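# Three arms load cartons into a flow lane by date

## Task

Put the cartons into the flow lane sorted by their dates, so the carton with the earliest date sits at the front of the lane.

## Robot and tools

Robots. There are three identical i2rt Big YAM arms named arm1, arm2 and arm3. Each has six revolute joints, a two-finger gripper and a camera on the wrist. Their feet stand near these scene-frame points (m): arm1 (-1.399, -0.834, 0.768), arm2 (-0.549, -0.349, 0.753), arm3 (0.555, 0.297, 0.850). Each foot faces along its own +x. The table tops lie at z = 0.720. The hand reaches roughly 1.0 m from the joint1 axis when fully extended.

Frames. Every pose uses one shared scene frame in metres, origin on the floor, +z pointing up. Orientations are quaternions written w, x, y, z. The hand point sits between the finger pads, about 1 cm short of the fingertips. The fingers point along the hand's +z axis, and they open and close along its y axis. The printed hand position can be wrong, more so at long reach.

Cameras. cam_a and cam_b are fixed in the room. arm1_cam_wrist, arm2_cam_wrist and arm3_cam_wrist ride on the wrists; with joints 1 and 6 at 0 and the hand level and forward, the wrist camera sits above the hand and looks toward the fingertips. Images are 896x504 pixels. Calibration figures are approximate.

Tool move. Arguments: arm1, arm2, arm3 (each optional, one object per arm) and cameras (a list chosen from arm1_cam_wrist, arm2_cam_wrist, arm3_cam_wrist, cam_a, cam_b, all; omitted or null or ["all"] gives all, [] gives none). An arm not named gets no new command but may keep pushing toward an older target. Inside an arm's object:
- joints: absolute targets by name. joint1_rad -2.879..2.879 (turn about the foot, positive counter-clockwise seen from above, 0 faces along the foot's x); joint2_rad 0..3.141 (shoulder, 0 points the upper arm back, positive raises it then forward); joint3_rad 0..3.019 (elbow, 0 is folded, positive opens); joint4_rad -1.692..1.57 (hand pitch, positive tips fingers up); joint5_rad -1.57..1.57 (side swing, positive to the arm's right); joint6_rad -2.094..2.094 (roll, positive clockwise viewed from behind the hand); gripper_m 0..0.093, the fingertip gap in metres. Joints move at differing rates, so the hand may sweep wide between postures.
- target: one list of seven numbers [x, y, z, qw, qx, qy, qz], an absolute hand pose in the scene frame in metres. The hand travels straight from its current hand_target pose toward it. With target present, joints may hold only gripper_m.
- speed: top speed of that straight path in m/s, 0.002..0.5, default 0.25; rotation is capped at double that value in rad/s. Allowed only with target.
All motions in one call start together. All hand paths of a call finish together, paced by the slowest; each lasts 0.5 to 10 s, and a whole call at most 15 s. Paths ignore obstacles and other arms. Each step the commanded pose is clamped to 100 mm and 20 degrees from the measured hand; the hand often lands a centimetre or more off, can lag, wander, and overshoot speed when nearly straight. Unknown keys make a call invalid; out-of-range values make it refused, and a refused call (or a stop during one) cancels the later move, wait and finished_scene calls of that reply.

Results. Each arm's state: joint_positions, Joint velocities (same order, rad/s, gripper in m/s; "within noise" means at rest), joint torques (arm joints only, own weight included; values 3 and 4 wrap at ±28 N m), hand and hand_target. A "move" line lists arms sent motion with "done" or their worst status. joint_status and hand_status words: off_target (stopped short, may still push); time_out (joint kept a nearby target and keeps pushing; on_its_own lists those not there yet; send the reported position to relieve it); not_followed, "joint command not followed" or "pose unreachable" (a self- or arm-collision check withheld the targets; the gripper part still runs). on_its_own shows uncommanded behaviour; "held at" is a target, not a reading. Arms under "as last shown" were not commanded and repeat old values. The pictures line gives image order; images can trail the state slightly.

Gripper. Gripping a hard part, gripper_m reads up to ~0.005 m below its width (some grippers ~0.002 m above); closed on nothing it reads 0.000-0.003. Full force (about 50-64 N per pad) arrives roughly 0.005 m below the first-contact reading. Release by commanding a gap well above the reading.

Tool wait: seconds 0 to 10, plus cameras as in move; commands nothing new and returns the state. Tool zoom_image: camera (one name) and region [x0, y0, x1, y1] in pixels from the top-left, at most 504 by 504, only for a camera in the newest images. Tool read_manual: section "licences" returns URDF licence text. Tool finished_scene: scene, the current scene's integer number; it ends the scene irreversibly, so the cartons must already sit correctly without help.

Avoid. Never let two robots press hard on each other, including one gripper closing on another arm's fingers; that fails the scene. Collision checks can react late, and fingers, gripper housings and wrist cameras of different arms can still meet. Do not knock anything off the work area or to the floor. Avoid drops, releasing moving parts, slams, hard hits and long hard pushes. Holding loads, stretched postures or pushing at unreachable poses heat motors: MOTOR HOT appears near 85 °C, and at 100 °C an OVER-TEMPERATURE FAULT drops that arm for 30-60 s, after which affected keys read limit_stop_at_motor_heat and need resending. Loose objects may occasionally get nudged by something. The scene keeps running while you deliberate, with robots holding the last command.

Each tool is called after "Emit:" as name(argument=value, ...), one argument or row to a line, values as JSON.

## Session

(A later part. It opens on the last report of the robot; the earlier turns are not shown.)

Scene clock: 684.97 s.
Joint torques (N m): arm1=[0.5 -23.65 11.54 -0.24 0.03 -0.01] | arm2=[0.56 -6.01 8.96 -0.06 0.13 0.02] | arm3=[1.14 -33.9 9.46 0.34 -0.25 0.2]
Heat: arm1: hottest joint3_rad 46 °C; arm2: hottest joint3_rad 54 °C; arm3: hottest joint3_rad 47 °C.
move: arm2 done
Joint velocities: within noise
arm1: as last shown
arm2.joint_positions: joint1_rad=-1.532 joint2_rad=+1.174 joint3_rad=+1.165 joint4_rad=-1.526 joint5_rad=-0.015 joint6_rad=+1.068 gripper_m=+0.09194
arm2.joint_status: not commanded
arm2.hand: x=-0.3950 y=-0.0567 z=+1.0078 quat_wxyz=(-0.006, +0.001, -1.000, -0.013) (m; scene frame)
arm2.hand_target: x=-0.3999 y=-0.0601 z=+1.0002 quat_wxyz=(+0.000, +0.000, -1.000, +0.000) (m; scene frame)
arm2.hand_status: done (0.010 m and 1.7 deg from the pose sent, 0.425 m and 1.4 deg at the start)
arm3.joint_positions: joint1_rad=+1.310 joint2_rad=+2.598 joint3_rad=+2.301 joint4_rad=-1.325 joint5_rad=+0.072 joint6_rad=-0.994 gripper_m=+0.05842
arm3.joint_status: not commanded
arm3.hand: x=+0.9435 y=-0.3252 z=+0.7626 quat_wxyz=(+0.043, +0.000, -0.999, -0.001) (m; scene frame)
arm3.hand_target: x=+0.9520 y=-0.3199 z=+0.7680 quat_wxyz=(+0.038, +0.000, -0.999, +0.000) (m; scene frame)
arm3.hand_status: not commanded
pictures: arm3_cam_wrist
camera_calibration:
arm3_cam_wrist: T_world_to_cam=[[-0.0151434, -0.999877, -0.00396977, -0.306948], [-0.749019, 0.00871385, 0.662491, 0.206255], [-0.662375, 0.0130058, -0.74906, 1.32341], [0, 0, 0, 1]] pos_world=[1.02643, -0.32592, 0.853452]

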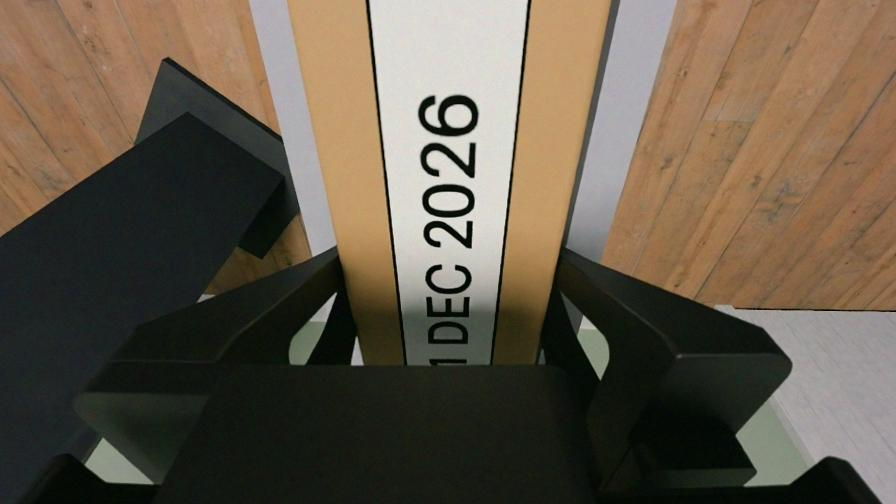

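Emit:
move(
  arm3={"target": [0.950, -0.325, 0.735, -0.0384, 0, 0.9993, 0], "speed": 0.1},
  arm2={"joints": {"joint1_rad": 2.25, "joint6_rad": -0.2}},
  cameras=["arm3_cam_wrist", "arm2_cam_wrist"],
)

Scene clock: 693.17 s.
Joint torques (N m): arm1=[0.5 -23.65 11.52 -0.23 0.03 -0.01] | arm2=[0.56 -6.89 9.02 0.01 -0.03 -0.11] | arm3=[0.38 -29.39 10.39 0.9 -0.17 0.05]
Heat: arm1: hottest joint3_rad 46 °C; arm2: hottest joint3_rad 53 °C; arm3: hottest joint3_rad 47 °C.
move: arm2 done; arm3 off_target
Joint velocities: within noise
arm1: as last shown
arm2.joint_positions: joint1_rad=+2.241 joint2_rad=+1.185 joint3_rad=+1.165 joint4_rad=-1.526 joint5_rad=-0.014 joint6_rad=-0.190 gripper_m=+0.09205
arm2.joint_status: all done
arm2.hand: x=-0.5061 y=-0.6731 z=+1.0106 quat_wxyz=(+0.021, +0.585, +0.811, -0.006) (m; scene frame)
arm2.hand_target: x=-0.5041 y=-0.6663 z=+1.0063 quat_wxyz=(+0.014, +0.577, +0.816, +0.000) (m; scene frame)
arm2.hand_status: not commanded
arm3.joint_positions: joint1_rad=+1.314 joint2_rad=+2.598 joint3_rad=+2.301 joint4_rad=-1.298 joint5_rad=+0.071 joint6_rad=-0.987 gripper_m=+0.05842
arm3.joint_status: not commanded
arm3.hand: x=+0.9496 y=-0.3290 z=+0.7623 quat_wxyz=(+0.035, -0.002, -0.999, +0.010) (m; scene frame)
arm3.hand_target: x=+0.9495 y=-0.3241 z=+0.7356 quat_wxyz=(+0.038, +0.000, -0.999, +0.000) (m; scene frame)
arm3.hand_status: off_target (0.028 m and 1.2 deg from the pose sent, 0.028 m and 0.5 deg at the start)
pictures: arm2_cam_wrist, arm3_cam_wrist
camera_calibration:
arm2_cam_wrist: T_world_to_cam=[[-0.947422, -0.319983, -0.0014264, -0.695402], [-0.271761, 0.802275, 0.531508, -0.126629], [-0.168929, 0.50395, -0.847052, 1.23266], [0, 0, 0, 1]] pos_world=[-0.48502, -0.742123, 1.11044]
arm3_cam_wrist: T_world_to_cam=[[-0.0187233, -0.999667, 0.0177611, -0.323771], [-0.759069, 0.0257745, 0.6505, 0.235194], [-0.650741, -0.00130241, -0.759298, 1.31936], [0, 0, 0, 1]] pos_world=[1.03103, -0.328007, 0.854543]

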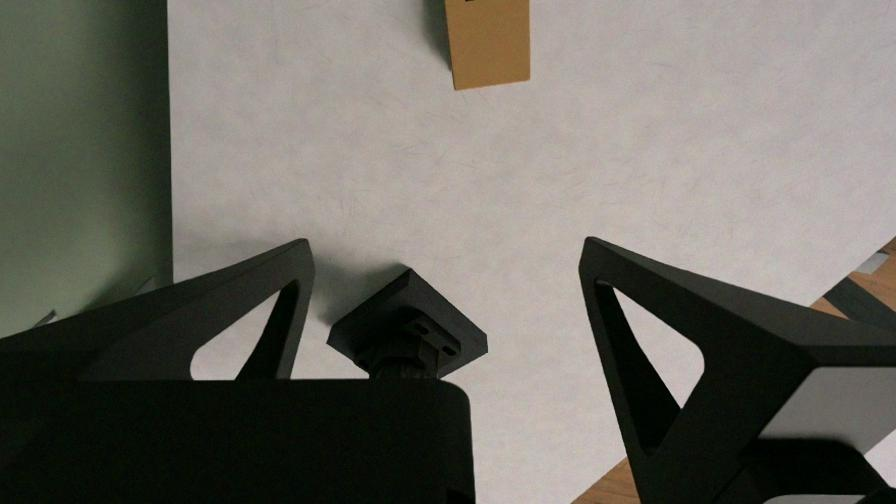

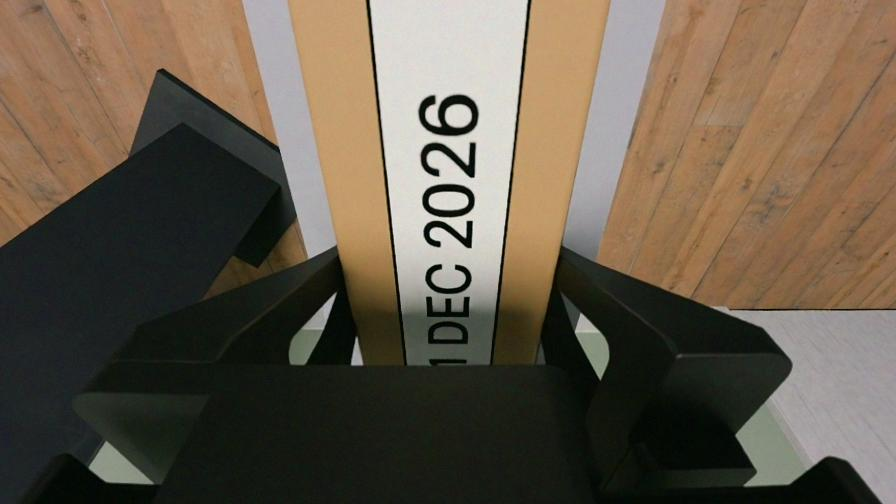

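Emit:
wait(
  seconds=0.2,
  cameras=["cam_b", "arm3_cam_wrist"],
)

Emit:
zoom_image(
  camera="cam_b",
  region=[440, 205, 510, 257],
)

Scene clock: 699.83 s.
Joint torques (N m): arm1=[0.5 -23.59 11.54 -0.25 0.03 0] | arm2=[0.62 -6.89 9.02 -0.01 -0.03 -0.11] | arm3=[0.26 -29.45 10.36 0.91 -0.19 0.05]
Heat: arm1: hottest joint3_rad 46 °C; arm2: hottest joint3_rad 53 °C; arm3: hottest joint3_rad 46 °C.
Joint velocities: within noise
arm1.joint_positions: joint1_rad=+0.802 joint2_rad=+2.067 joint3_rad=+1.948 joint4_rad=-1.493 joint5_rad=+0.005 joint6_rad=-0.049 gripper_m=+0.09196
arm1.joint_status: not commanded
arm1.hand: x=-1.2009 y=-1.4339 z=+0.9050 quat_wxyz=(+0.018, -0.565, -0.825, -0.013) (m; scene frame)
arm1.hand_target: x=-1.1997 y=-1.4421 z=+0.9244 quat_wxyz=(+0.003, -0.564, -0.826, -0.002) (m; scene frame)
arm1.hand_status: not commanded
arm2.joint_positions: joint1_rad=+2.241 joint2_rad=+1.185 joint3_rad=+1.165 joint4_rad=-1.526 joint5_rad=-0.014 joint6_rad=-0.190 gripper_m=+0.09205
arm2.joint_status: all done
arm2.hand: x=-0.5061 y=-0.6731 z=+1.0106 quat_wxyz=(+0.021, +0.585, +0.811, -0.006) (m; scene frame)
arm2.hand_target: x=-0.5041 y=-0.6663 z=+1.0063 quat_wxyz=(+0.014, +0.577, +0.816, +0.000) (m; scene frame)
arm2.hand_status: not commanded
arm3.joint_positions: joint1_rad=+1.314 joint2_rad=+2.598 joint3_rad=+2.301 joint4_rad=-1.298 joint5_rad=+0.071 joint6_rad=-0.987 gripper_m=+0.05842
arm3.joint_status: not commanded
arm3.hand: x=+0.9496 y=-0.3290 z=+0.7623 quat_wxyz=(+0.035, -0.002, -0.999, +0.010) (m; scene frame)
arm3.hand_target: x=+0.9495 y=-0.3241 z=+0.7356 quat_wxyz=(+0.038, +0.000, -0.999, +0.000) (m; scene frame)
arm3.hand_status: off_target (0.028 m and 1.2 deg from the pose sent, 0.028 m and 0.5 deg at the start)
wait: 0.20 s; at rest from the start
pictures: arm3_cam_wrist, cam_b
camera_calibration:
arm3_cam_wrist: T_world_to_cam=[[-0.0187233, -0.999667, 0.0177611, -0.323771], [-0.759069, 0.0257745, 0.6505, 0.235194], [-0.650741, -0.00130241, -0.759298, 1.31936], [0, 0, 0, 1]] pos_world=[1.03103, -0.328007, 0.854543]

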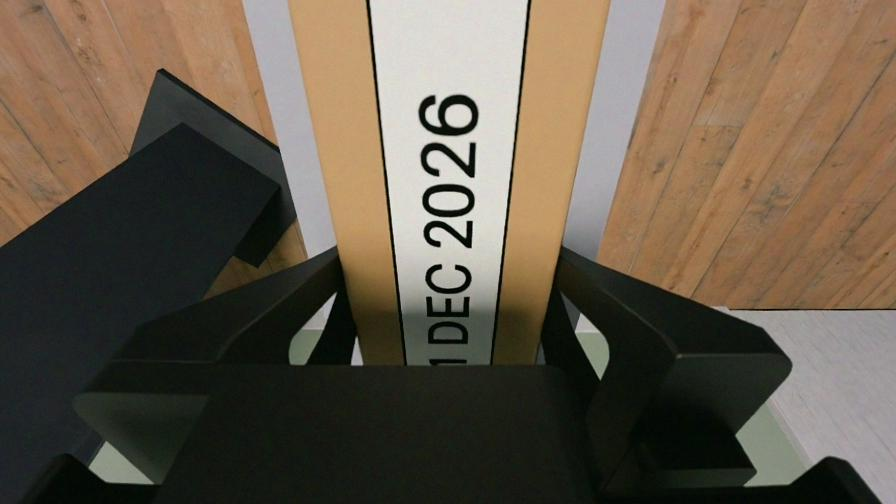

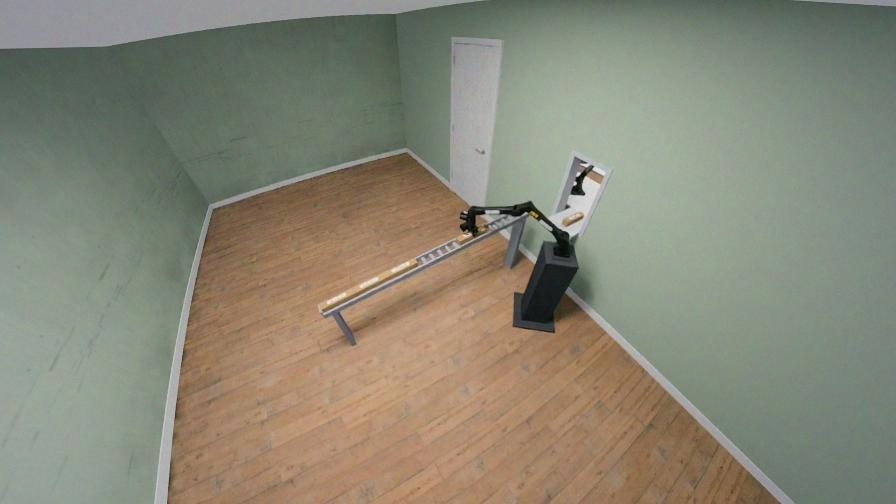

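Scaled by 7.200 from the camera's 896x504 image, which has a finer 1280x720 frame.

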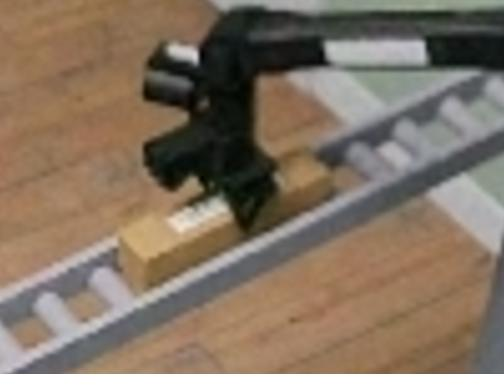

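Emit:
move(
  arm3={"target": [0.953, -0.326, 0.766, -0.0384, 0, 0.9993, 0], "speed": 0.1},
  arm2={"target": [-0.48, -0.826, 0.87, 0, 0.5373, 0.8434, 0], "speed": 0.25},
  cameras=["arm2_cam_wrist"],
)

Emit:
move(
  arm3={"joints": {"gripper_m": 0.072}},
  cameras=["arm3_cam_wrist"],
)

Emit:
move(
  arm3={"target": [0.955, -0.326, 0.90, 0, 0, 1, 0], "speed": 0.2},
  cameras=["arm3_cam_wrist", "cam_b"],
)

Scene clock: 709.20 s.
Joint torques (N m): arm1=[0.44 -23.71 11.52 -0.25 0.03 -0.01] | arm2=[0.67 -12.16 13.19 0.58 0.02 -0.1] | arm3=[0.56 -31.85 13.14 -0.23 -0.2 0.09]
Heat: arm1: hottest joint3_rad 46 °C; arm2: hottest joint3_rad 52 °C; arm3: hottest joint3_rad 46 °C.
move: arm2 off_target; arm3 done
Joint velocities: within noise
arm1: as last shown
arm2.joint_positions: joint1_rad=+2.248 joint2_rad=+1.666 joint3_rad=+1.246 joint4_rad=-1.209 joint5_rad=+0.006 joint6_rad=-0.276 gripper_m=+0.09205
arm2.joint_status: not commanded
arm2.hand: x=-0.4880 y=-0.8035 z=+0.8588 quat_wxyz=(-0.014, +0.546, +0.837, +0.018) (m; scene frame)
arm2.hand_target: x=-0.4801 y=-0.8250 z=+0.8704 quat_wxyz=(+0.000, +0.537, +0.843, +0.000) (m; scene frame)
arm2.hand_status: off_target (0.026 m and 2.9 deg from the pose sent, 0.209 m and 7.0 deg at the start)
arm3.joint_positions: joint1_rad=+1.314 joint2_rad=+2.598 joint3_rad=+2.301 joint4_rad=-1.326 joint5_rad=+0.071 joint6_rad=-0.987 gripper_m=+0.05842
arm3.joint_status: not commanded
arm3.hand: x=+0.9460 y=-0.3235 z=+0.7626 quat_wxyz=(+0.043, -0.001, -0.999, -0.002) (m; scene frame)
arm3.hand_target: x=+0.9529 y=-0.3257 z=+0.7661 quat_wxyz=(+0.038, +0.000, -0.999, +0.000) (m; scene frame)
arm3.hand_status: done (0.008 m and 0.6 deg from the pose sent, 0.006 m and 1.2 deg at the start)
pictures: arm2_cam_wrist
camera_calibration:
arm2_cam_wrist: T_world_to_cam=[[-0.913322, -0.407236, -0.00135298, -0.773655], [-0.326303, 0.729816, 0.600745, -0.0807549], [-0.243657, 0.549115, -0.79944, 1.13181], [0, 0, 0, 1]] pos_world=[-0.457172, -0.877618, 0.952281]

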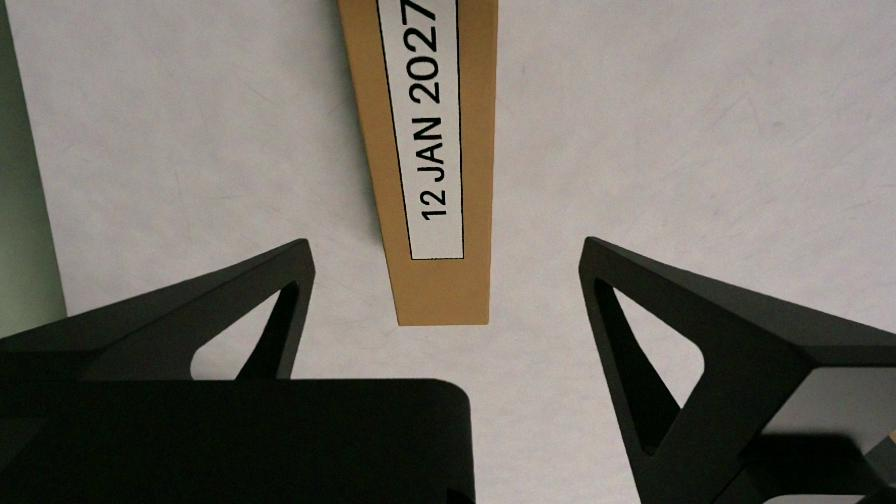

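Scene clock: 709.73 s.
Joint torques (N m): arm1=[0.5 -23.65 11.52 -0.25 0.03 0] | arm2=[0.62 -12.1 13.3 0.55 0.03 -0.12] | arm3=[0.62 -31.79 13.14 -0.1 -0.1 0.08]
Heat: arm1: hottest joint3_rad 46 °C; arm2: hottest joint3_rad 52 °C; arm3: hottest joint3_rad 46 °C.
move: arm3 done
Joint velocities: within noise
arm1, arm2: as last shown
arm2.joint_positions: joint1_rad=+2.248 joint2_rad=+1.666 joint3_rad=+1.246 joint4_rad=-1.209 joint5_rad=+0.006 joint6_rad=-0.277 gripper_m=+0.09205
arm3.joint_positions: joint1_rad=+1.314 joint2_rad=+2.598 joint3_rad=+2.301 joint4_rad=-1.330 joint5_rad=+0.069 joint6_rad=-0.987 gripper_m=+0.07184
arm3.joint_status: all done
arm3.hand: x=+0.9458 y=-0.3224 z=+0.7626 quat_wxyz=(+0.043, -0.001, -0.999, -0.004) (m; scene frame)
arm3.hand_target: x=+0.9530 y=-0.3257 z=+0.7661 quat_wxyz=(+0.038, +0.000, -0.999, +0.000) (m; scene frame)
arm3.hand_status: not commanded
pictures: arm3_cam_wrist
camera_calibration:
arm3_cam_wrist: T_world_to_cam=[[-0.0186971, -0.999779, -0.00962552, -0.296396], [-0.749325, 0.00763829, 0.662159, 0.208069], [-0.661939, 0.0195931, -0.749302, 1.3268], [0, 0, 0, 1]] pos_world=[1.02863, -0.323916, 0.853548]

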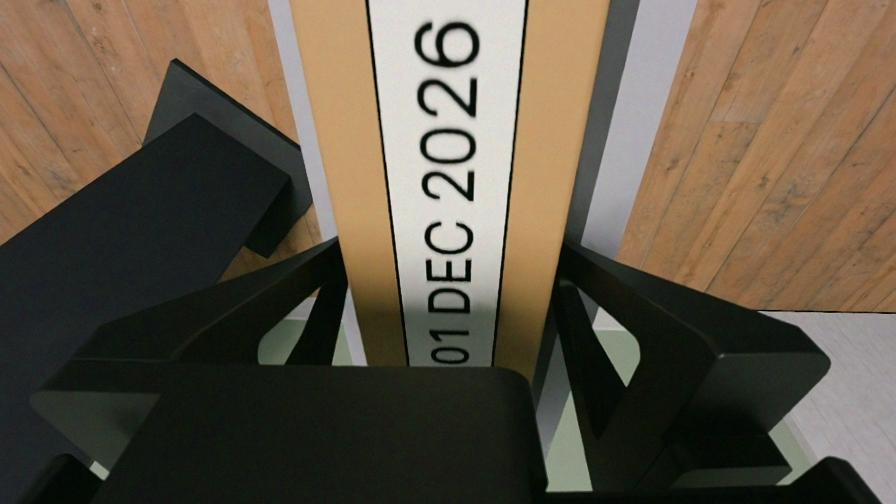

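Scene clock: 711.27 s.
Joint torques (N m): arm1=[0.44 -23.65 11.54 -0.24 0.03 -0.01] | arm2=[0.73 -12.1 13.3 0.57 0.02 -0.11] | arm3=[-0.44 -31.03 14.93 -0.03 -0.13 -0.03]
Heat: arm1: hottest joint3_rad 46 °C; arm2: hottest joint3_rad 52 °C; arm3: hottest joint3_rad 46 °C.
move: arm3 off_target
Joint velocities: arm1=[0.005 -0.005 -0.027 0.007 -0.051 -0.168 0.001] | arm2=[within noise] | arm3=[within noise]
arm1, arm2: as last shown
arm3.joint_positions: joint1_rad=+1.314 joint2_rad=+2.445 joint3_rad=+2.364 joint4_rad=-1.509 joint5_rad=+0.005 joint6_rad=-0.990 gripper_m=+0.07194
arm3.joint_status: not commanded
arm3.hand: x=+0.9543 y=-0.3157 z=+0.8958 quat_wxyz=(+0.006, +0.000, -1.000, -0.006) (m; scene frame)
arm3.hand_target: x=+0.9548 y=-0.3255 z=+0.9001 quat_wxyz=(+0.000, +0.000, -1.000, +0.001) (m; scene frame)
arm3.hand_status: off_target (0.011 m and 1.0 deg from the pose sent, 0.138 m and 4.9 deg at the start)
pictures: arm3_cam_wrist, cam_b
camera_calibration:
arm3_cam_wrist: T_world_to_cam=[[-0.0166744, -0.999746, -0.0151518, -0.28532], [-0.796136, 0.00410774, 0.605104, 0.220845], [-0.604888, 0.0221526, -0.796002, 1.42034], [0, 0, 0, 1]] pos_world=[1.03021, -0.317619, 0.992636]

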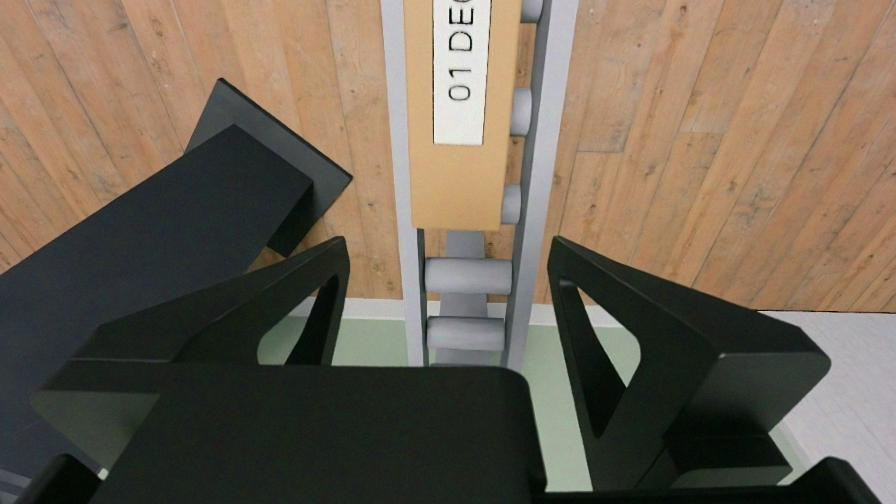

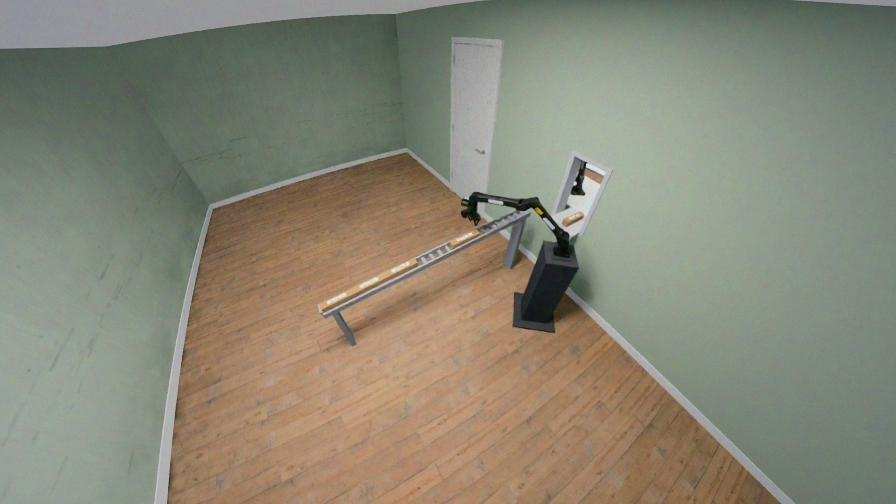

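Emit:
move(
  arm3={"joints": {"joint1_rad": -0.05, "joint2_rad": 1.331, "joint3_rad": 1.1, "joint4_rad": -1.34, "joint6_rad": 0.785, "gripper_m": 0.092}},
  arm2={"target": [-0.465, -0.835, 0.83, 0, 0.5248, 0.8512, 0], "speed": 0.2},
  cameras=[],
)

Emit:
move(
  arm2={"target": [-0.468, -0.828, 0.752, 0, 0.5248, 0.8512, 0], "speed": 0.18},
  arm3={"target": [-0.008, 0.003, 0.88, 0, -1, 0, 0], "speed": 0.2},
  cameras=["arm2_cam_wrist", "arm3_cam_wrist"],
)

Scene clock: 722.03 s.
Joint torques (N m): arm1=[0.44 -23.65 11.54 -0.25 0.03 -0.01] | arm2=[0.56 -13.04 11.44 0.65 0.01 -0.12] | arm3=[-0.15 -14.04 10.65 0.21 0.01 0.15]
Heat: arm1: hottest joint3_rad 46 °C; arm2: hottest joint3_rad 53 °C; arm3: hottest joint3_rad 48 °C.
move: arm2 off_target; arm3 done
Joint velocities: within noise
arm1: as last shown
arm2.joint_positions: joint1_rad=+2.276 joint2_rad=+1.738 joint3_rad=+1.246 joint4_rad=-1.120 joint5_rad=+0.006 joint6_rad=-0.280 gripper_m=+0.09205
arm2.joint_status: not commanded
arm2.hand: x=-0.4717 y=-0.8203 z=+0.8258 quat_wxyz=(-0.009, +0.533, +0.846, +0.011) (m; scene frame)
arm2.hand_target: x=-0.4651 y=-0.8346 z=+0.8303 quat_wxyz=(+0.000, +0.525, +0.851, +0.000) (m; scene frame)
arm2.hand_status: off_target (0.017 m and 2.0 deg from the pose sent, 0.049 m and 3.9 deg at the start)
arm3.joint_positions: joint1_rad=-0.047 joint2_rad=+1.339 joint3_rad=+1.101 joint4_rad=-1.335 joint5_rad=+0.004 joint6_rad=+0.777 gripper_m=+0.09194
arm3.joint_status: all done
arm3.hand: x=+0.2917 y=+0.0348 z=+1.0283 quat_wxyz=(+0.003, -1.000, -0.006, -0.001) (m; scene frame)
arm3.hand_target: x=+0.2925 y=+0.0365 z=+1.0307 quat_wxyz=(+0.001, -1.000, +0.000, +0.000) (m; scene frame)
arm3.hand_status: not commanded
pictures: none
No camera images: "cameras" was empty.

Scene clock: 724.73 s.
Joint torques (N m): arm1=[0.5 -23.65 11.52 -0.27 0.03 -0.01] | arm2=[0.21 -13.16 7.23 0.75 0.01 -0.12] | arm3=[-0.56 -24.06 14.23 0.06 -0.02 -0.03]
Heat: arm1: hottest joint3_rad 46 °C; arm2: hottest joint3_rad 52 °C; arm3: hottest joint3_rad 48 °C.
move: arm2 off_target; arm3 off_target
Joint velocities: within noise
arm1: as last shown
arm2.joint_positions: joint1_rad=+2.276 joint2_rad=+1.825 joint3_rad=+1.185 joint4_rad=-0.921 joint5_rad=+0.006 joint6_rad=-0.285 gripper_m=+0.09205
arm2.joint_status: not commanded
arm2.hand: x=-0.4690 y=-0.8340 z=+0.7654 quat_wxyz=(+0.008, +0.531, +0.847, -0.008) (m; scene frame)
arm2.hand_target: x=-0.4682 y=-0.8277 z=+0.7523 quat_wxyz=(+0.000, +0.525, +0.851, +0.000) (m; scene frame)
arm2.hand_status: off_target (0.015 m and 1.6 deg from the pose sent, 0.074 m and 2.0 deg at the start)
arm3.joint_positions: joint1_rad=-0.347 joint2_rad=+2.095 joint3_rad=+1.702 joint4_rad=-1.184 joint5_rad=+0.003 joint6_rad=+0.492 gripper_m=+0.09194
arm3.joint_status: not commanded
arm3.hand: x=+0.0053 y=+0.0064 z=+0.8812 quat_wxyz=(+0.003, -1.000, +0.001, -0.003) (m; scene frame)
arm3.hand_target: x=-0.0075 y=+0.0034 z=+0.8801 quat_wxyz=(+0.000, -1.000, +0.000, +0.000) (m; scene frame)
arm3.hand_status: off_target (0.014 m and 0.5 deg from the pose sent, 0.336 m and 0.7 deg at the start)
pictures: arm2_cam_wrist, arm3_cam_wrist
camera_calibration:
arm2_cam_wrist: T_world_to_cam=[[-0.898125, -0.43937, 0.0180485, -0.80343], [-0.358914, 0.756141, 0.547204, 0.0514692], [-0.254072, 0.48498, -0.836805, 1.04866], [0, 0, 0, 1]] pos_world=[-0.436673, -0.900499, 0.863858]
arm3_cam_wrist: T_world_to_cam=[[0.0184132, 0.999824, 0.00356466, -0.00880957], [0.799778, -0.0168684, 0.600059, -0.531018], [0.600013, -0.00819805, -0.799948, 0.82476], [0, 0, 0, 1]] pos_world=[-0.0700084, 0.00661201, 0.978439]

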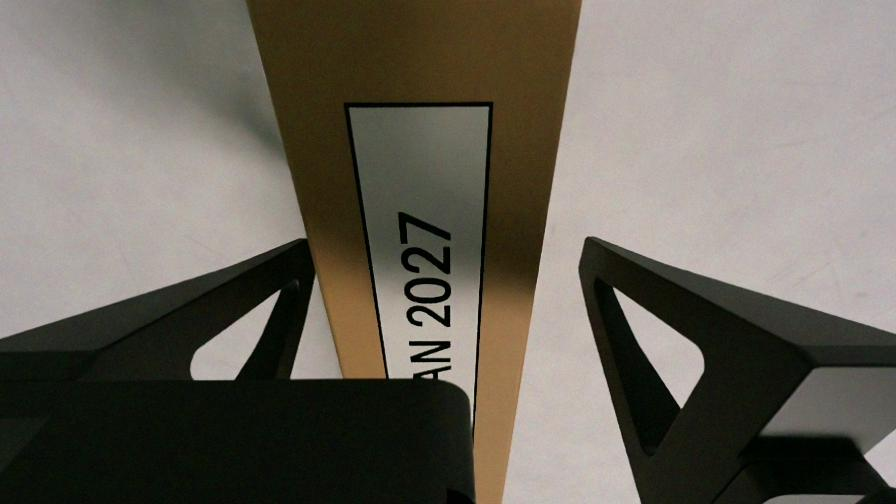

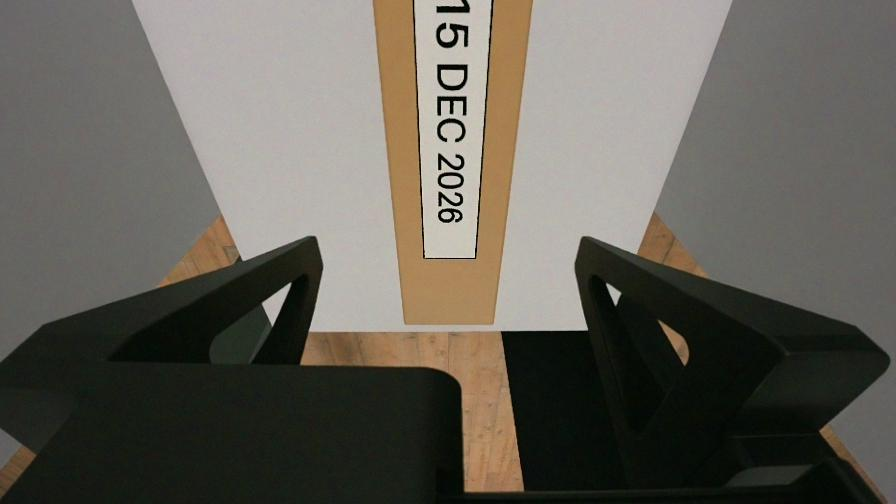

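Emit:
move(
  arm3={"target": [-0.012, 0.007, 0.773, 0, -1, 0, 0], "speed": 0.15},
  arm2={"joints": {"gripper_m": 0.048}},
  cameras=["arm3_cam_wrist"],
)

Emit:
move(
  arm3={"joints": {"gripper_m": 0.048}},
  arm2={"target": [-0.475, -0.79, 0.96, 0, 0.5248, 0.8512, 0], "speed": 0.25},
  cameras=["arm2_cam_wrist", "arm3_cam_wrist"],
)

Scene clock: 731.03 s.
Joint torques (N m): arm1=[0.56 -23.71 11.54 -0.24 0.03 -0.01] | arm2=[0.26 -13.22 7.24 0.76 0.06 -0.11] | arm3=[-0.67 -25.52 9.87 0.72 -0.02 -0.03]
Heat: arm1: hottest joint3_rad 46 °C; arm2: hottest joint3_rad 52 °C; arm3: hottest joint3_rad 48 °C.
move: arm2 off_target; arm3 off_target
Joint velocities: within noise
arm1: as last shown
arm2.joint_positions: joint1_rad=+2.277 joint2_rad=+1.825 joint3_rad=+1.185 joint4_rad=-0.921 joint5_rad=+0.005 joint6_rad=-0.285 gripper_m=+0.06052
arm2.joint_status: gripper_m off_target (ended at +0.06054, target +0.04800)
arm2.hand: x=-0.4686 y=-0.8340 z=+0.7654 quat_wxyz=(+0.008, +0.531, +0.847, -0.008) (m; scene frame)
arm2.hand_target: x=-0.4682 y=-0.8278 z=+0.7523 quat_wxyz=(+0.000, +0.525, +0.851, +0.000) (m; scene frame)
arm2.hand_status: not commanded
arm3.joint_positions: joint1_rad=-0.351 joint2_rad=+2.239 joint3_rad=+1.679 joint4_rad=-1.001 joint5_rad=+0.003 joint6_rad=+0.483 gripper_m=+0.09194
arm3.joint_status: not commanded
arm3.hand: x=-0.0082 y=+0.0016 z=+0.7859 quat_wxyz=(-0.001, -1.000, -0.001, +0.004) (m; scene frame)
arm3.hand_target: x=-0.0117 y=+0.0072 z=+0.7732 quat_wxyz=(+0.000, -1.000, +0.000, +0.000) (m; scene frame)
arm3.hand_status: off_target (0.014 m and 0.5 deg from the pose sent, 0.109 m and 0.5 deg at the start)
pictures: arm3_cam_wrist
camera_calibration:
arm3_cam_wrist: T_world_to_cam=[[0.013111, 0.999905, -0.00418058, 0.00265164], [0.80819, -0.00813515, 0.588865, -0.454306], [0.588776, -0.0110993, -0.80822, 0.763006], [0, 0, 0, 1]] pos_world=[-0.0821085, 0.00212162, 0.884213]

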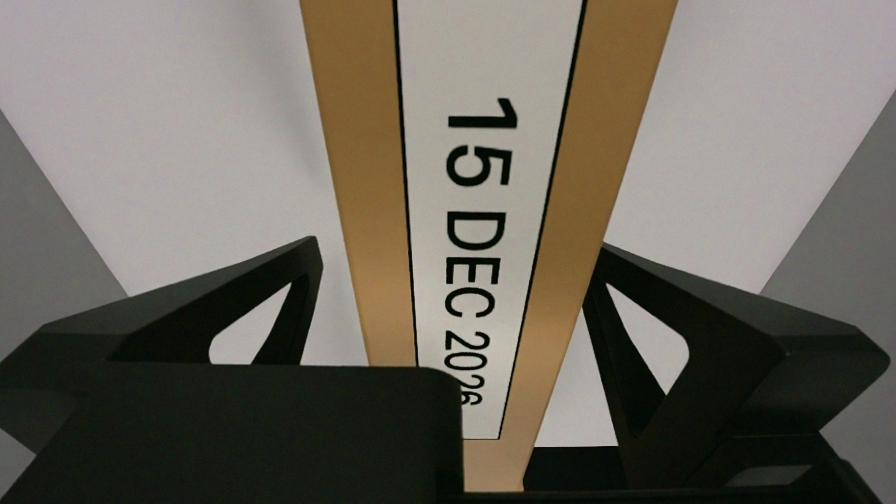

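Scene clock: 732.77 s.
Joint torques (N m): arm1=[0.44 -23.71 11.51 -0.24 0.03 0] | arm2=[0.32 -11.46 14.84 -0.38 0.04 -0.1] | arm3=[-0.91 -25.41 9.92 0.75 -0.01 -0.03]
Heat: arm1: hottest joint3_rad 46 °C; arm2: hottest joint3_rad 52 °C; arm3: hottest joint3_rad 48 °C.
move: arm2 off_target; arm3 off_target
Joint velocities: within noise
arm1: as last shown
arm2.joint_positions: joint1_rad=+2.277 joint2_rad=+1.528 joint3_rad=+1.297 joint4_rad=-1.402 joint5_rad=+0.005 joint6_rad=-0.285 gripper_m=+0.06052
arm2.joint_status: not commanded
arm2.hand: x=-0.4805 y=-0.7710 z=+0.9373 quat_wxyz=(-0.016, +0.531, +0.847, +0.020) (m; scene frame)
arm2.hand_target: x=-0.4752 y=-0.7886 z=+0.9601 quat_wxyz=(+0.000, +0.525, +0.851, +0.000) (m; scene frame)
arm2.hand_status: off_target (0.030 m and 3.0 deg from the pose sent, 0.200 m and 1.6 deg at the start)
arm3.joint_positions: joint1_rad=-0.352 joint2_rad=+2.239 joint3_rad=+1.679 joint4_rad=-1.001 joint5_rad=+0.003 joint6_rad=+0.482 gripper_m=+0.05814
arm3.joint_status: gripper_m off_target (ended at +0.05817, target +0.04800)
arm3.hand: x=-0.0085 y=+0.0022 z=+0.7859 quat_wxyz=(-0.001, -1.000, -0.001, +0.004) (m; scene frame)
arm3.hand_target: x=-0.0116 y=+0.0071 z=+0.7732 quat_wxyz=(+0.000, -1.000, +0.000, +0.000) (m; scene frame)
arm3.hand_status: not commanded
pictures: arm2_cam_wrist, arm3_cam_wrist
camera_calibration:
arm2_cam_wrist: T_world_to_cam=[[-0.897459, -0.441083, -0.00348891, -0.770022], [-0.353378, 0.714228, 0.604154, -0.177341], [-0.263991, 0.543437, -0.79686, 1.16197], [0, 0, 0, 1]] pos_world=[-0.446983, -0.84444, 1.03038]
arm3_cam_wrist: T_world_to_cam=[[0.0138435, 0.999894, -0.00451706, 0.00231595], [0.808102, -0.00852739, 0.588981, -0.454086], [0.58888, -0.0118038, -0.808134, 0.763184], [0, 0, 0, 1]] pos_world=[-0.0825081, 0.0028206, 0.884213]

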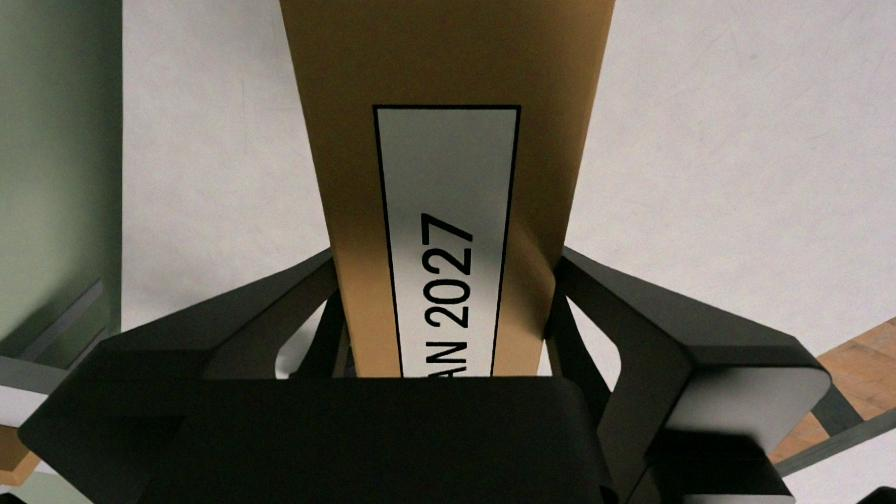

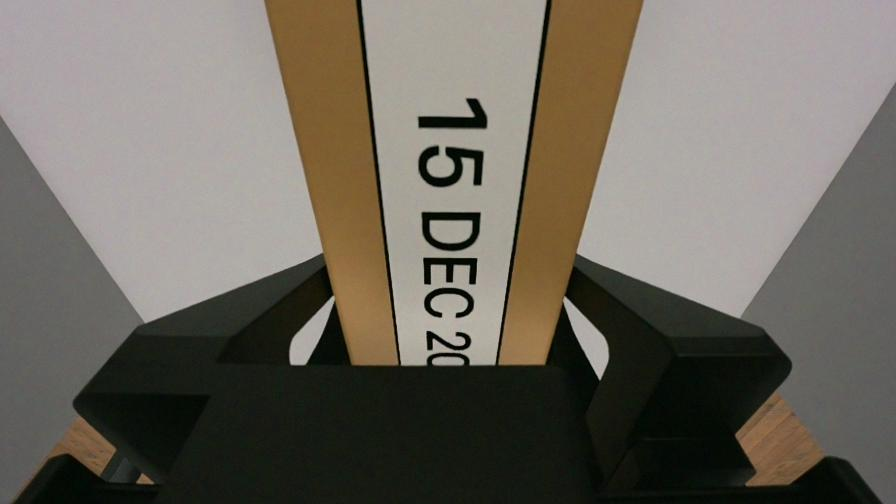

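Emit:
move(
  arm3={"target": [-0.005, 0.006, 0.93, 0, -1, 0, 0], "speed": 0.2},
  arm2={"joints": {"joint1_rad": -1.5, "joint2_rad": 1.23, "joint3_rad": 1.08, "joint4_rad": -1.48, "joint6_rad": 1.1}},
  cameras=[],
)

Emit:
move(
  arm3={"target": [0.30, 0.04, 1.02, 0, -1, 0, 0], "speed": 0.3},
  cameras=[],
)

Emit:
move(
  arm3={"joints": {"joint1_rad": 1.297, "joint6_rad": -1.009}},
  arm2={"target": [0.0, 0.003, 0.89, 0, 0, 1, 0], "speed": 0.25},
  cameras=["arm3_cam_wrist", "arm2_cam_wrist", "cam_b"],
)

Emit:
zoom_image(
  camera="cam_b",
  region=[310, 190, 540, 330],
)

Scene clock: 743.83 s.
Joint torques (N m): arm1=[0.44 -23.65 11.54 -0.25 0.03 -0.01] | arm2=[-0.67 -8.53 9.37 -0.31 -0.03 0.08] | arm3=[-0.03 -27.52 15.13 -0.08 0.02 0.04]
Heat: arm1: hottest joint3_rad 46 °C; arm2: hottest joint3_rad 54 °C; arm3: hottest joint3_rad 48 °C.
move: arm2 done; arm3 off_target
Joint velocities: within noise
arm1.joint_positions: joint1_rad=+0.802 joint2_rad=+2.067 joint3_rad=+1.948 joint4_rad=-1.493 joint5_rad=+0.005 joint6_rad=-0.049 gripper_m=+0.09196
arm1.joint_status: not commanded
arm1.hand: x=-1.2009 y=-1.4339 z=+0.9050 quat_wxyz=(+0.018, -0.565, -0.825, -0.013) (m; scene frame)
arm1.hand_target: x=-1.1997 y=-1.4421 z=+0.9244 quat_wxyz=(+0.003, -0.564, -0.826, -0.002) (m; scene frame)
arm1.hand_status: not commanded
arm2.joint_positions: joint1_rad=-1.492 joint2_rad=+1.244 joint3_rad=+1.086 joint4_rad=-1.471 joint5_rad=+0.010 joint6_rad=+1.091 gripper_m=+0.06056
arm2.joint_status: all done
arm2.hand: x=-0.4030 y=-0.0543 z=+0.9563 quat_wxyz=(+0.004, +0.010, -0.999, +0.034) (m; scene frame)
arm2.hand_target: x=-0.4035 y=-0.0598 z=+0.9588 quat_wxyz=(+0.005, +0.001, -0.999, +0.034) (m; scene frame)
arm2.hand_status: not commanded
arm3.joint_positions: joint1_rad=-0.352 joint2_rad=+2.076 joint3_rad=+1.735 joint4_rad=-1.282 joint5_rad=+0.003 joint6_rad=+0.482 gripper_m=+0.05814
arm3.joint_status: not commanded
arm3.hand: x=+0.0128 y=+0.0135 z=+0.9046 quat_wxyz=(+0.014, -1.000, -0.001, -0.024) (m; scene frame)
arm3.hand_target: x=-0.0038 y=+0.0067 z=+0.9302 quat_wxyz=(+0.000, -1.000, +0.000, +0.000) (m; scene frame)
arm3.hand_status: off_target (0.032 m and 3.1 deg from the pose sent, 0.144 m and 0.5 deg at the start)
pictures: none
No camera images: "cameras" was empty.

Scene clock: 745.93 s.
Joint torques (N m): arm1=[0.5 -23.71 11.55 -0.25 0.03 -0.01] | arm2=[-0.67 -8.53 9.36 -0.31 -0.02 0.09] | arm3=[0.91 -13.98 10.97 -0.02 0.22 0.15]
Heat: arm1: hottest joint3_rad 47 °C; arm2: hottest joint3_rad 54 °C; arm3: hottest joint3_rad 47 °C.
move: arm3 done
Joint velocities: within noise
arm1, arm2: as last shown
arm3.joint_positions: joint1_rad=-0.053 joint2_rad=+1.329 joint3_rad=+1.051 joint4_rad=-1.302 joint5_rad=-0.002 joint6_rad=+0.785 gripper_m=+0.05814
arm3.joint_status: not commanded
arm3.hand: x=+0.2974 y=+0.0418 z=+1.0134 quat_wxyz=(+0.002, -1.000, +0.001, -0.005) (m; scene frame)
arm3.hand_target: x=+0.3000 y=+0.0400 z=+1.0199 quat_wxyz=(+0.000, -1.000, +0.000, +0.000) (m; scene frame)
arm3.hand_status: done (0.007 m and 0.6 deg from the pose sent, 0.311 m and 3.1 deg at the start)
pictures: none
No camera images: "cameras" was empty.

Scene clock: 748.70 s.
Joint torques (N m): arm1=[0.5 -23.65 11.52 -0.25 0.02 -0.01] | arm2=[-0.38 -19.9 15.45 -0.28 -0.09 -0.11] | arm3=[0.85 -13.92 10.97 0.05 -0.01 -0.02]
Heat: arm1: hottest joint3_rad 47 °C; arm2: hottest joint3_rad 54 °C; arm3: hottest joint3_rad 47 °C.
move: arm2 off_target; arm3 done
Joint velocities: within noise
arm1: as last shown
arm2.joint_positions: joint1_rad=-2.036 joint2_rad=+2.088 joint3_rad=+1.916 joint4_rad=-1.451 joint5_rad=-0.012 joint6_rad=+0.576 gripper_m=+0.06056
arm2.joint_status: not commanded
arm2.hand: x=-0.0177 y=-0.0075 z=+0.8694 quat_wxyz=(+0.020, -0.005, -1.000, +0.015) (m; scene frame)
arm2.hand_target: x=-0.0015 y=+0.0021 z=+0.8902 quat_wxyz=(-0.001, +0.000, -1.000, +0.000) (m; scene frame)
arm2.hand_status: off_target (0.029 m and 2.9 deg from the pose sent, 0.412 m and 4.1 deg at the start)
arm3.joint_positions: joint1_rad=+1.290 joint2_rad=+1.329 joint3_rad=+1.051 joint4_rad=-1.302 joint5_rad=+0.000 joint6_rad=-1.001 gripper_m=+0.05821
arm3.joint_status: all done
arm3.hand: x=+0.7448 y=-0.0106 z=+1.0143 quat_wxyz=(+0.002, -0.007, -1.000, -0.004) (m; scene frame)
arm3.hand_target: x=+0.7465 y=-0.0090 z=+1.0208 quat_wxyz=(-0.001, +0.000, -1.000, +0.001) (m; scene frame)
arm3.hand_status: not commanded
pictures: arm2_cam_wrist, arm3_cam_wrist, cam_b
camera_calibration:
arm2_cam_wrist: T_world_to_cam=[[-0.00372393, -0.999073, 0.0428957, -0.046809], [-0.801076, 0.028656, 0.597877, -0.52577], [-0.598552, -0.0321362, -0.800439, 0.807992], [0, 0, 0, 1]] pos_world=[0.0622693, -0.00573333, 0.963103]
arm3_cam_wrist: T_world_to_cam=[[-0.0296729, -0.999509, -0.0100566, 0.022518], [-0.801138, 0.0177648, 0.598217, -0.00802888], [-0.597744, 0.0258075, -0.801271, 1.3813], [0, 0, 0, 1]] pos_world=[0.819901, -0.0129983, 1.11183]

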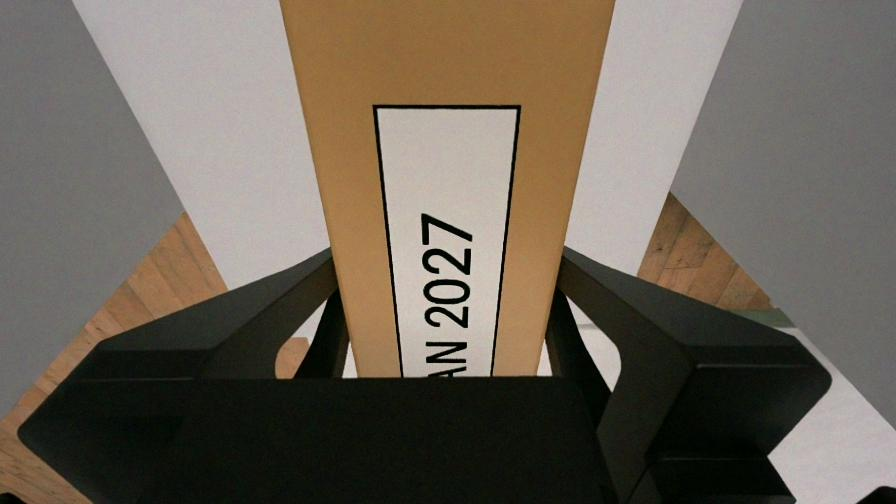

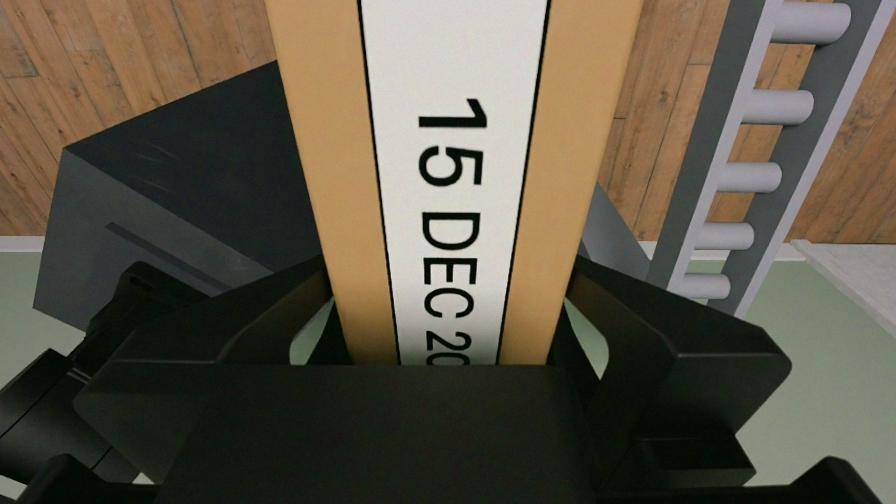

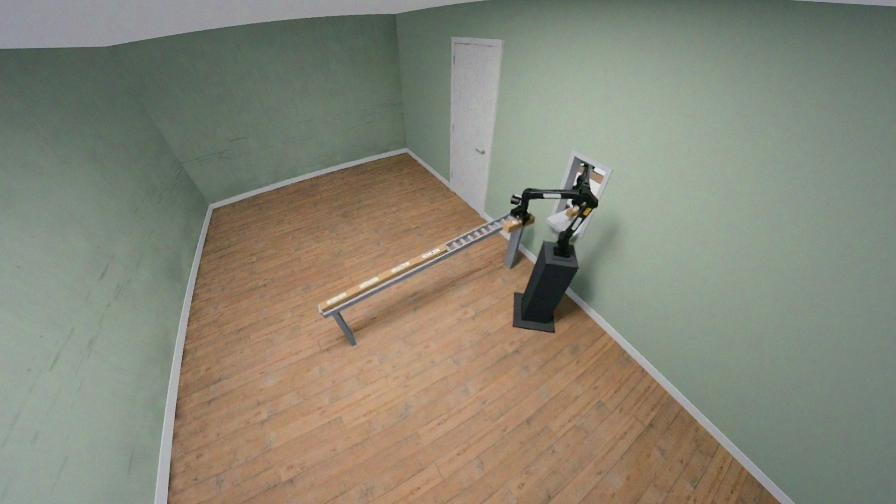

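Scaled by 2.191 from the camera's 896x504 image, which has a finer 1280x720 frame.

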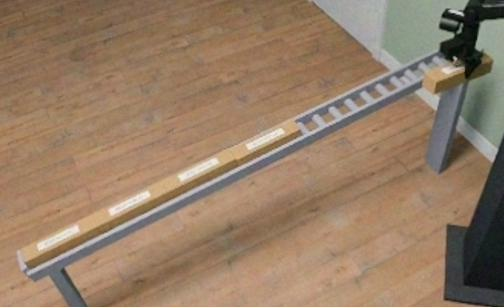

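Emit:
move(
  arm3={"target": [0.955, -0.341, 0.86, -0.0384, 0, 0.9993, 0], "speed": 0.25},
  arm2={"target": [0.03, 0.008, 0.80, 0, 0, 1, 0], "speed": 0.15},
  cameras=[],
)

Emit:
move(
  arm3={"target": [0.955, -0.337, 0.785, -0.0384, 0, 0.9993, 0], "speed": 0.15},
  arm2={"target": [0.03, 0.008, 0.772, 0, 0, 1, 0], "speed": 0.1},
  cameras=["arm3_cam_wrist", "arm2_cam_wrist"],
)

Scene clock: 759.10 s.
Joint torques (N m): arm1=[0.5 -23.65 11.54 -0.24 0.03 -0.01] | arm2=[-1.14 -19.72 14.27 0.47 -0.09 -0.11] | arm3=[1.14 -32.03 16.53 -0.21 0.11 0.13]
Heat: arm1: hottest joint3_rad 47 °C; arm2: hottest joint3_rad 57 °C; arm3: hottest joint3_rad 48 °C.
move: arm2 off_target; arm3 off_target
Joint velocities: within noise
arm1: as last shown
arm2.joint_positions: joint1_rad=-2.041 joint2_rad=+2.210 joint3_rad=+1.926 joint4_rad=-1.328 joint5_rad=-0.012 joint6_rad=+0.560 gripper_m=+0.06056
arm2.joint_status: not commanded
arm2.hand: x=+0.0079 y=+0.0030 z=+0.7955 quat_wxyz=(+0.016, +0.000, -1.000, +0.012) (m; scene frame)
arm2.hand_target: x=+0.0290 y=+0.0072 z=+0.8004 quat_wxyz=(-0.001, +0.000, -1.000, +0.000) (m; scene frame)
arm2.hand_status: off_target (0.023 m and 2.3 deg from the pose sent, 0.086 m and 2.9 deg at the start)
arm3.joint_positions: joint1_rad=+1.300 joint2_rad=+2.583 joint3_rad=+2.495 joint4_rad=-1.564 joint5_rad=+0.063 joint6_rad=-1.001 gripper_m=+0.05821
arm3.joint_status: not commanded
arm3.hand: x=+0.9411 y=-0.3328 z=+0.8461 quat_wxyz=(+0.048, -0.001, -0.999, -0.018) (m; scene frame)
arm3.hand_target: x=+0.9544 y=-0.3399 z=+0.8602 quat_wxyz=(+0.038, +0.000, -0.999, +0.001) (m; scene frame)
arm3.hand_status: off_target (0.021 m and 2.3 deg from the pose sent, 0.421 m and 4.3 deg at the start)
pictures: none
No camera images: "cameras" was empty.

Scene clock: 760.37 s.
Joint torques (N m): arm1=[0.44 -23.65 11.52 -0.25 0.03 -0.01] | arm2=[-0.97 -18.55 11.86 0.65 -0.11 -0.11] | arm3=[1.32 -33.32 11.9 0.44 0.11 0.12]
Heat: arm1: hottest joint3_rad 47 °C; arm2: hottest joint3_rad 57 °C; arm3: hottest joint3_rad 48 °C.
move: arm2 off_target; arm3 off_target
Joint velocities: within noise
arm1: as last shown
arm2.joint_positions: joint1_rad=-2.042 joint2_rad=+2.219 joint3_rad=+1.926 joint4_rad=-1.273 joint5_rad=-0.012 joint6_rad=+0.560 gripper_m=+0.06056
arm2.joint_status: not commanded
arm2.hand: x=+0.0188 y=+0.0095 z=+0.7894 quat_wxyz=(-0.004, +0.000, -1.000, +0.000) (m; scene frame)
arm2.hand_target: x=+0.0293 y=+0.0074 z=+0.7721 quat_wxyz=(+0.000, +0.000, -1.000, +0.000) (m; scene frame)
arm2.hand_status: off_target (0.021 m and 0.4 deg from the pose sent, 0.033 m and 2.3 deg at the start)
arm3.joint_positions: joint1_rad=+1.302 joint2_rad=+2.635 joint3_rad=+2.422 joint4_rad=-1.423 joint5_rad=+0.063 joint6_rad=-0.999 gripper_m=+0.05821
arm3.joint_status: not commanded
arm3.hand: x=+0.9445 y=-0.3353 z=+0.7800 quat_wxyz=(+0.043, -0.001, -0.999, -0.011) (m; scene frame)
arm3.hand_target: x=+0.9548 y=-0.3368 z=+0.7851 quat_wxyz=(+0.038, +0.000, -0.999, +0.000) (m; scene frame)
arm3.hand_status: off_target (0.012 m and 1.3 deg from the pose sent, 0.063 m and 2.3 deg at the start)
pictures: arm2_cam_wrist, arm3_cam_wrist
camera_calibration:
arm2_cam_wrist: T_world_to_cam=[[0.00530553, -0.999909, 0.0123707, -0.00238413], [-0.828789, 0.00252515, 0.559556, -0.418133], [-0.559536, -0.0132214, -0.8287, 0.787696], [0, 0, 0, 1]] pos_world=[0.0942136, 0.0090864, 0.886762]
arm3_cam_wrist: T_world_to_cam=[[-0.0193597, -0.999568, -0.0221302, -0.298713], [-0.748699, -0.000175783, 0.66291, 0.191813], [-0.662627, 0.0294026, -0.748372, 1.34239], [0, 0, 0, 1]] pos_world=[1.02733, -0.33802, 0.870842]

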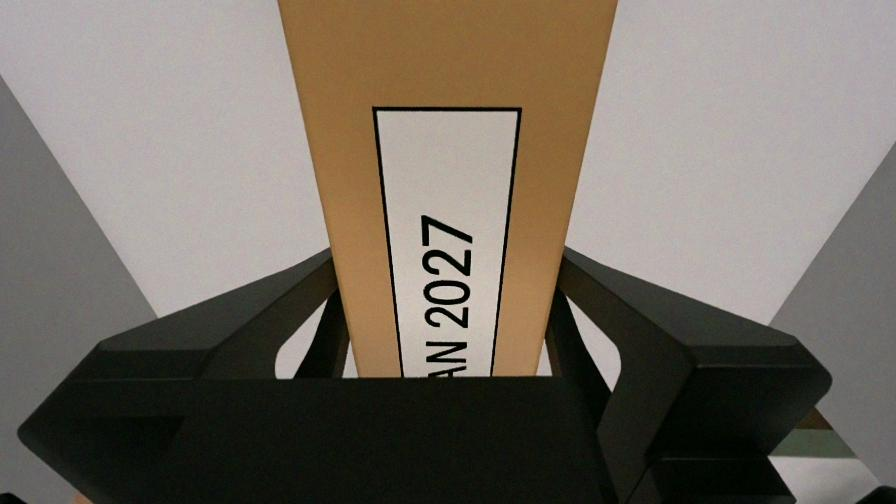

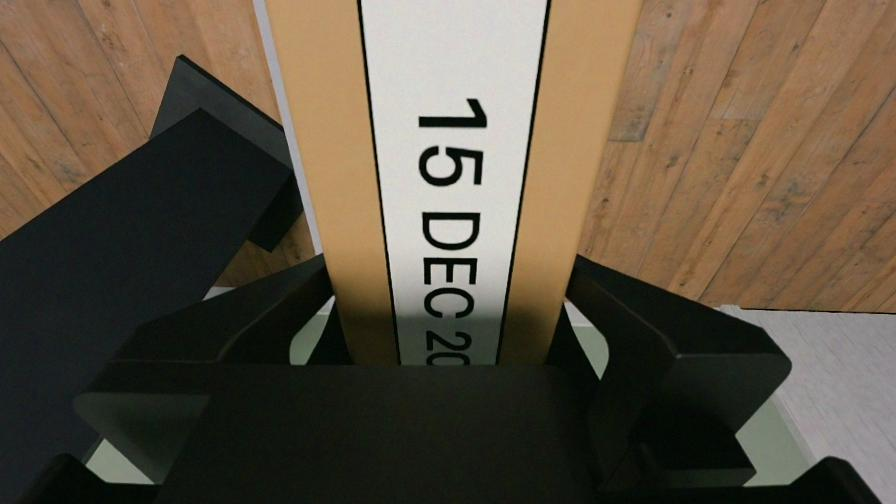

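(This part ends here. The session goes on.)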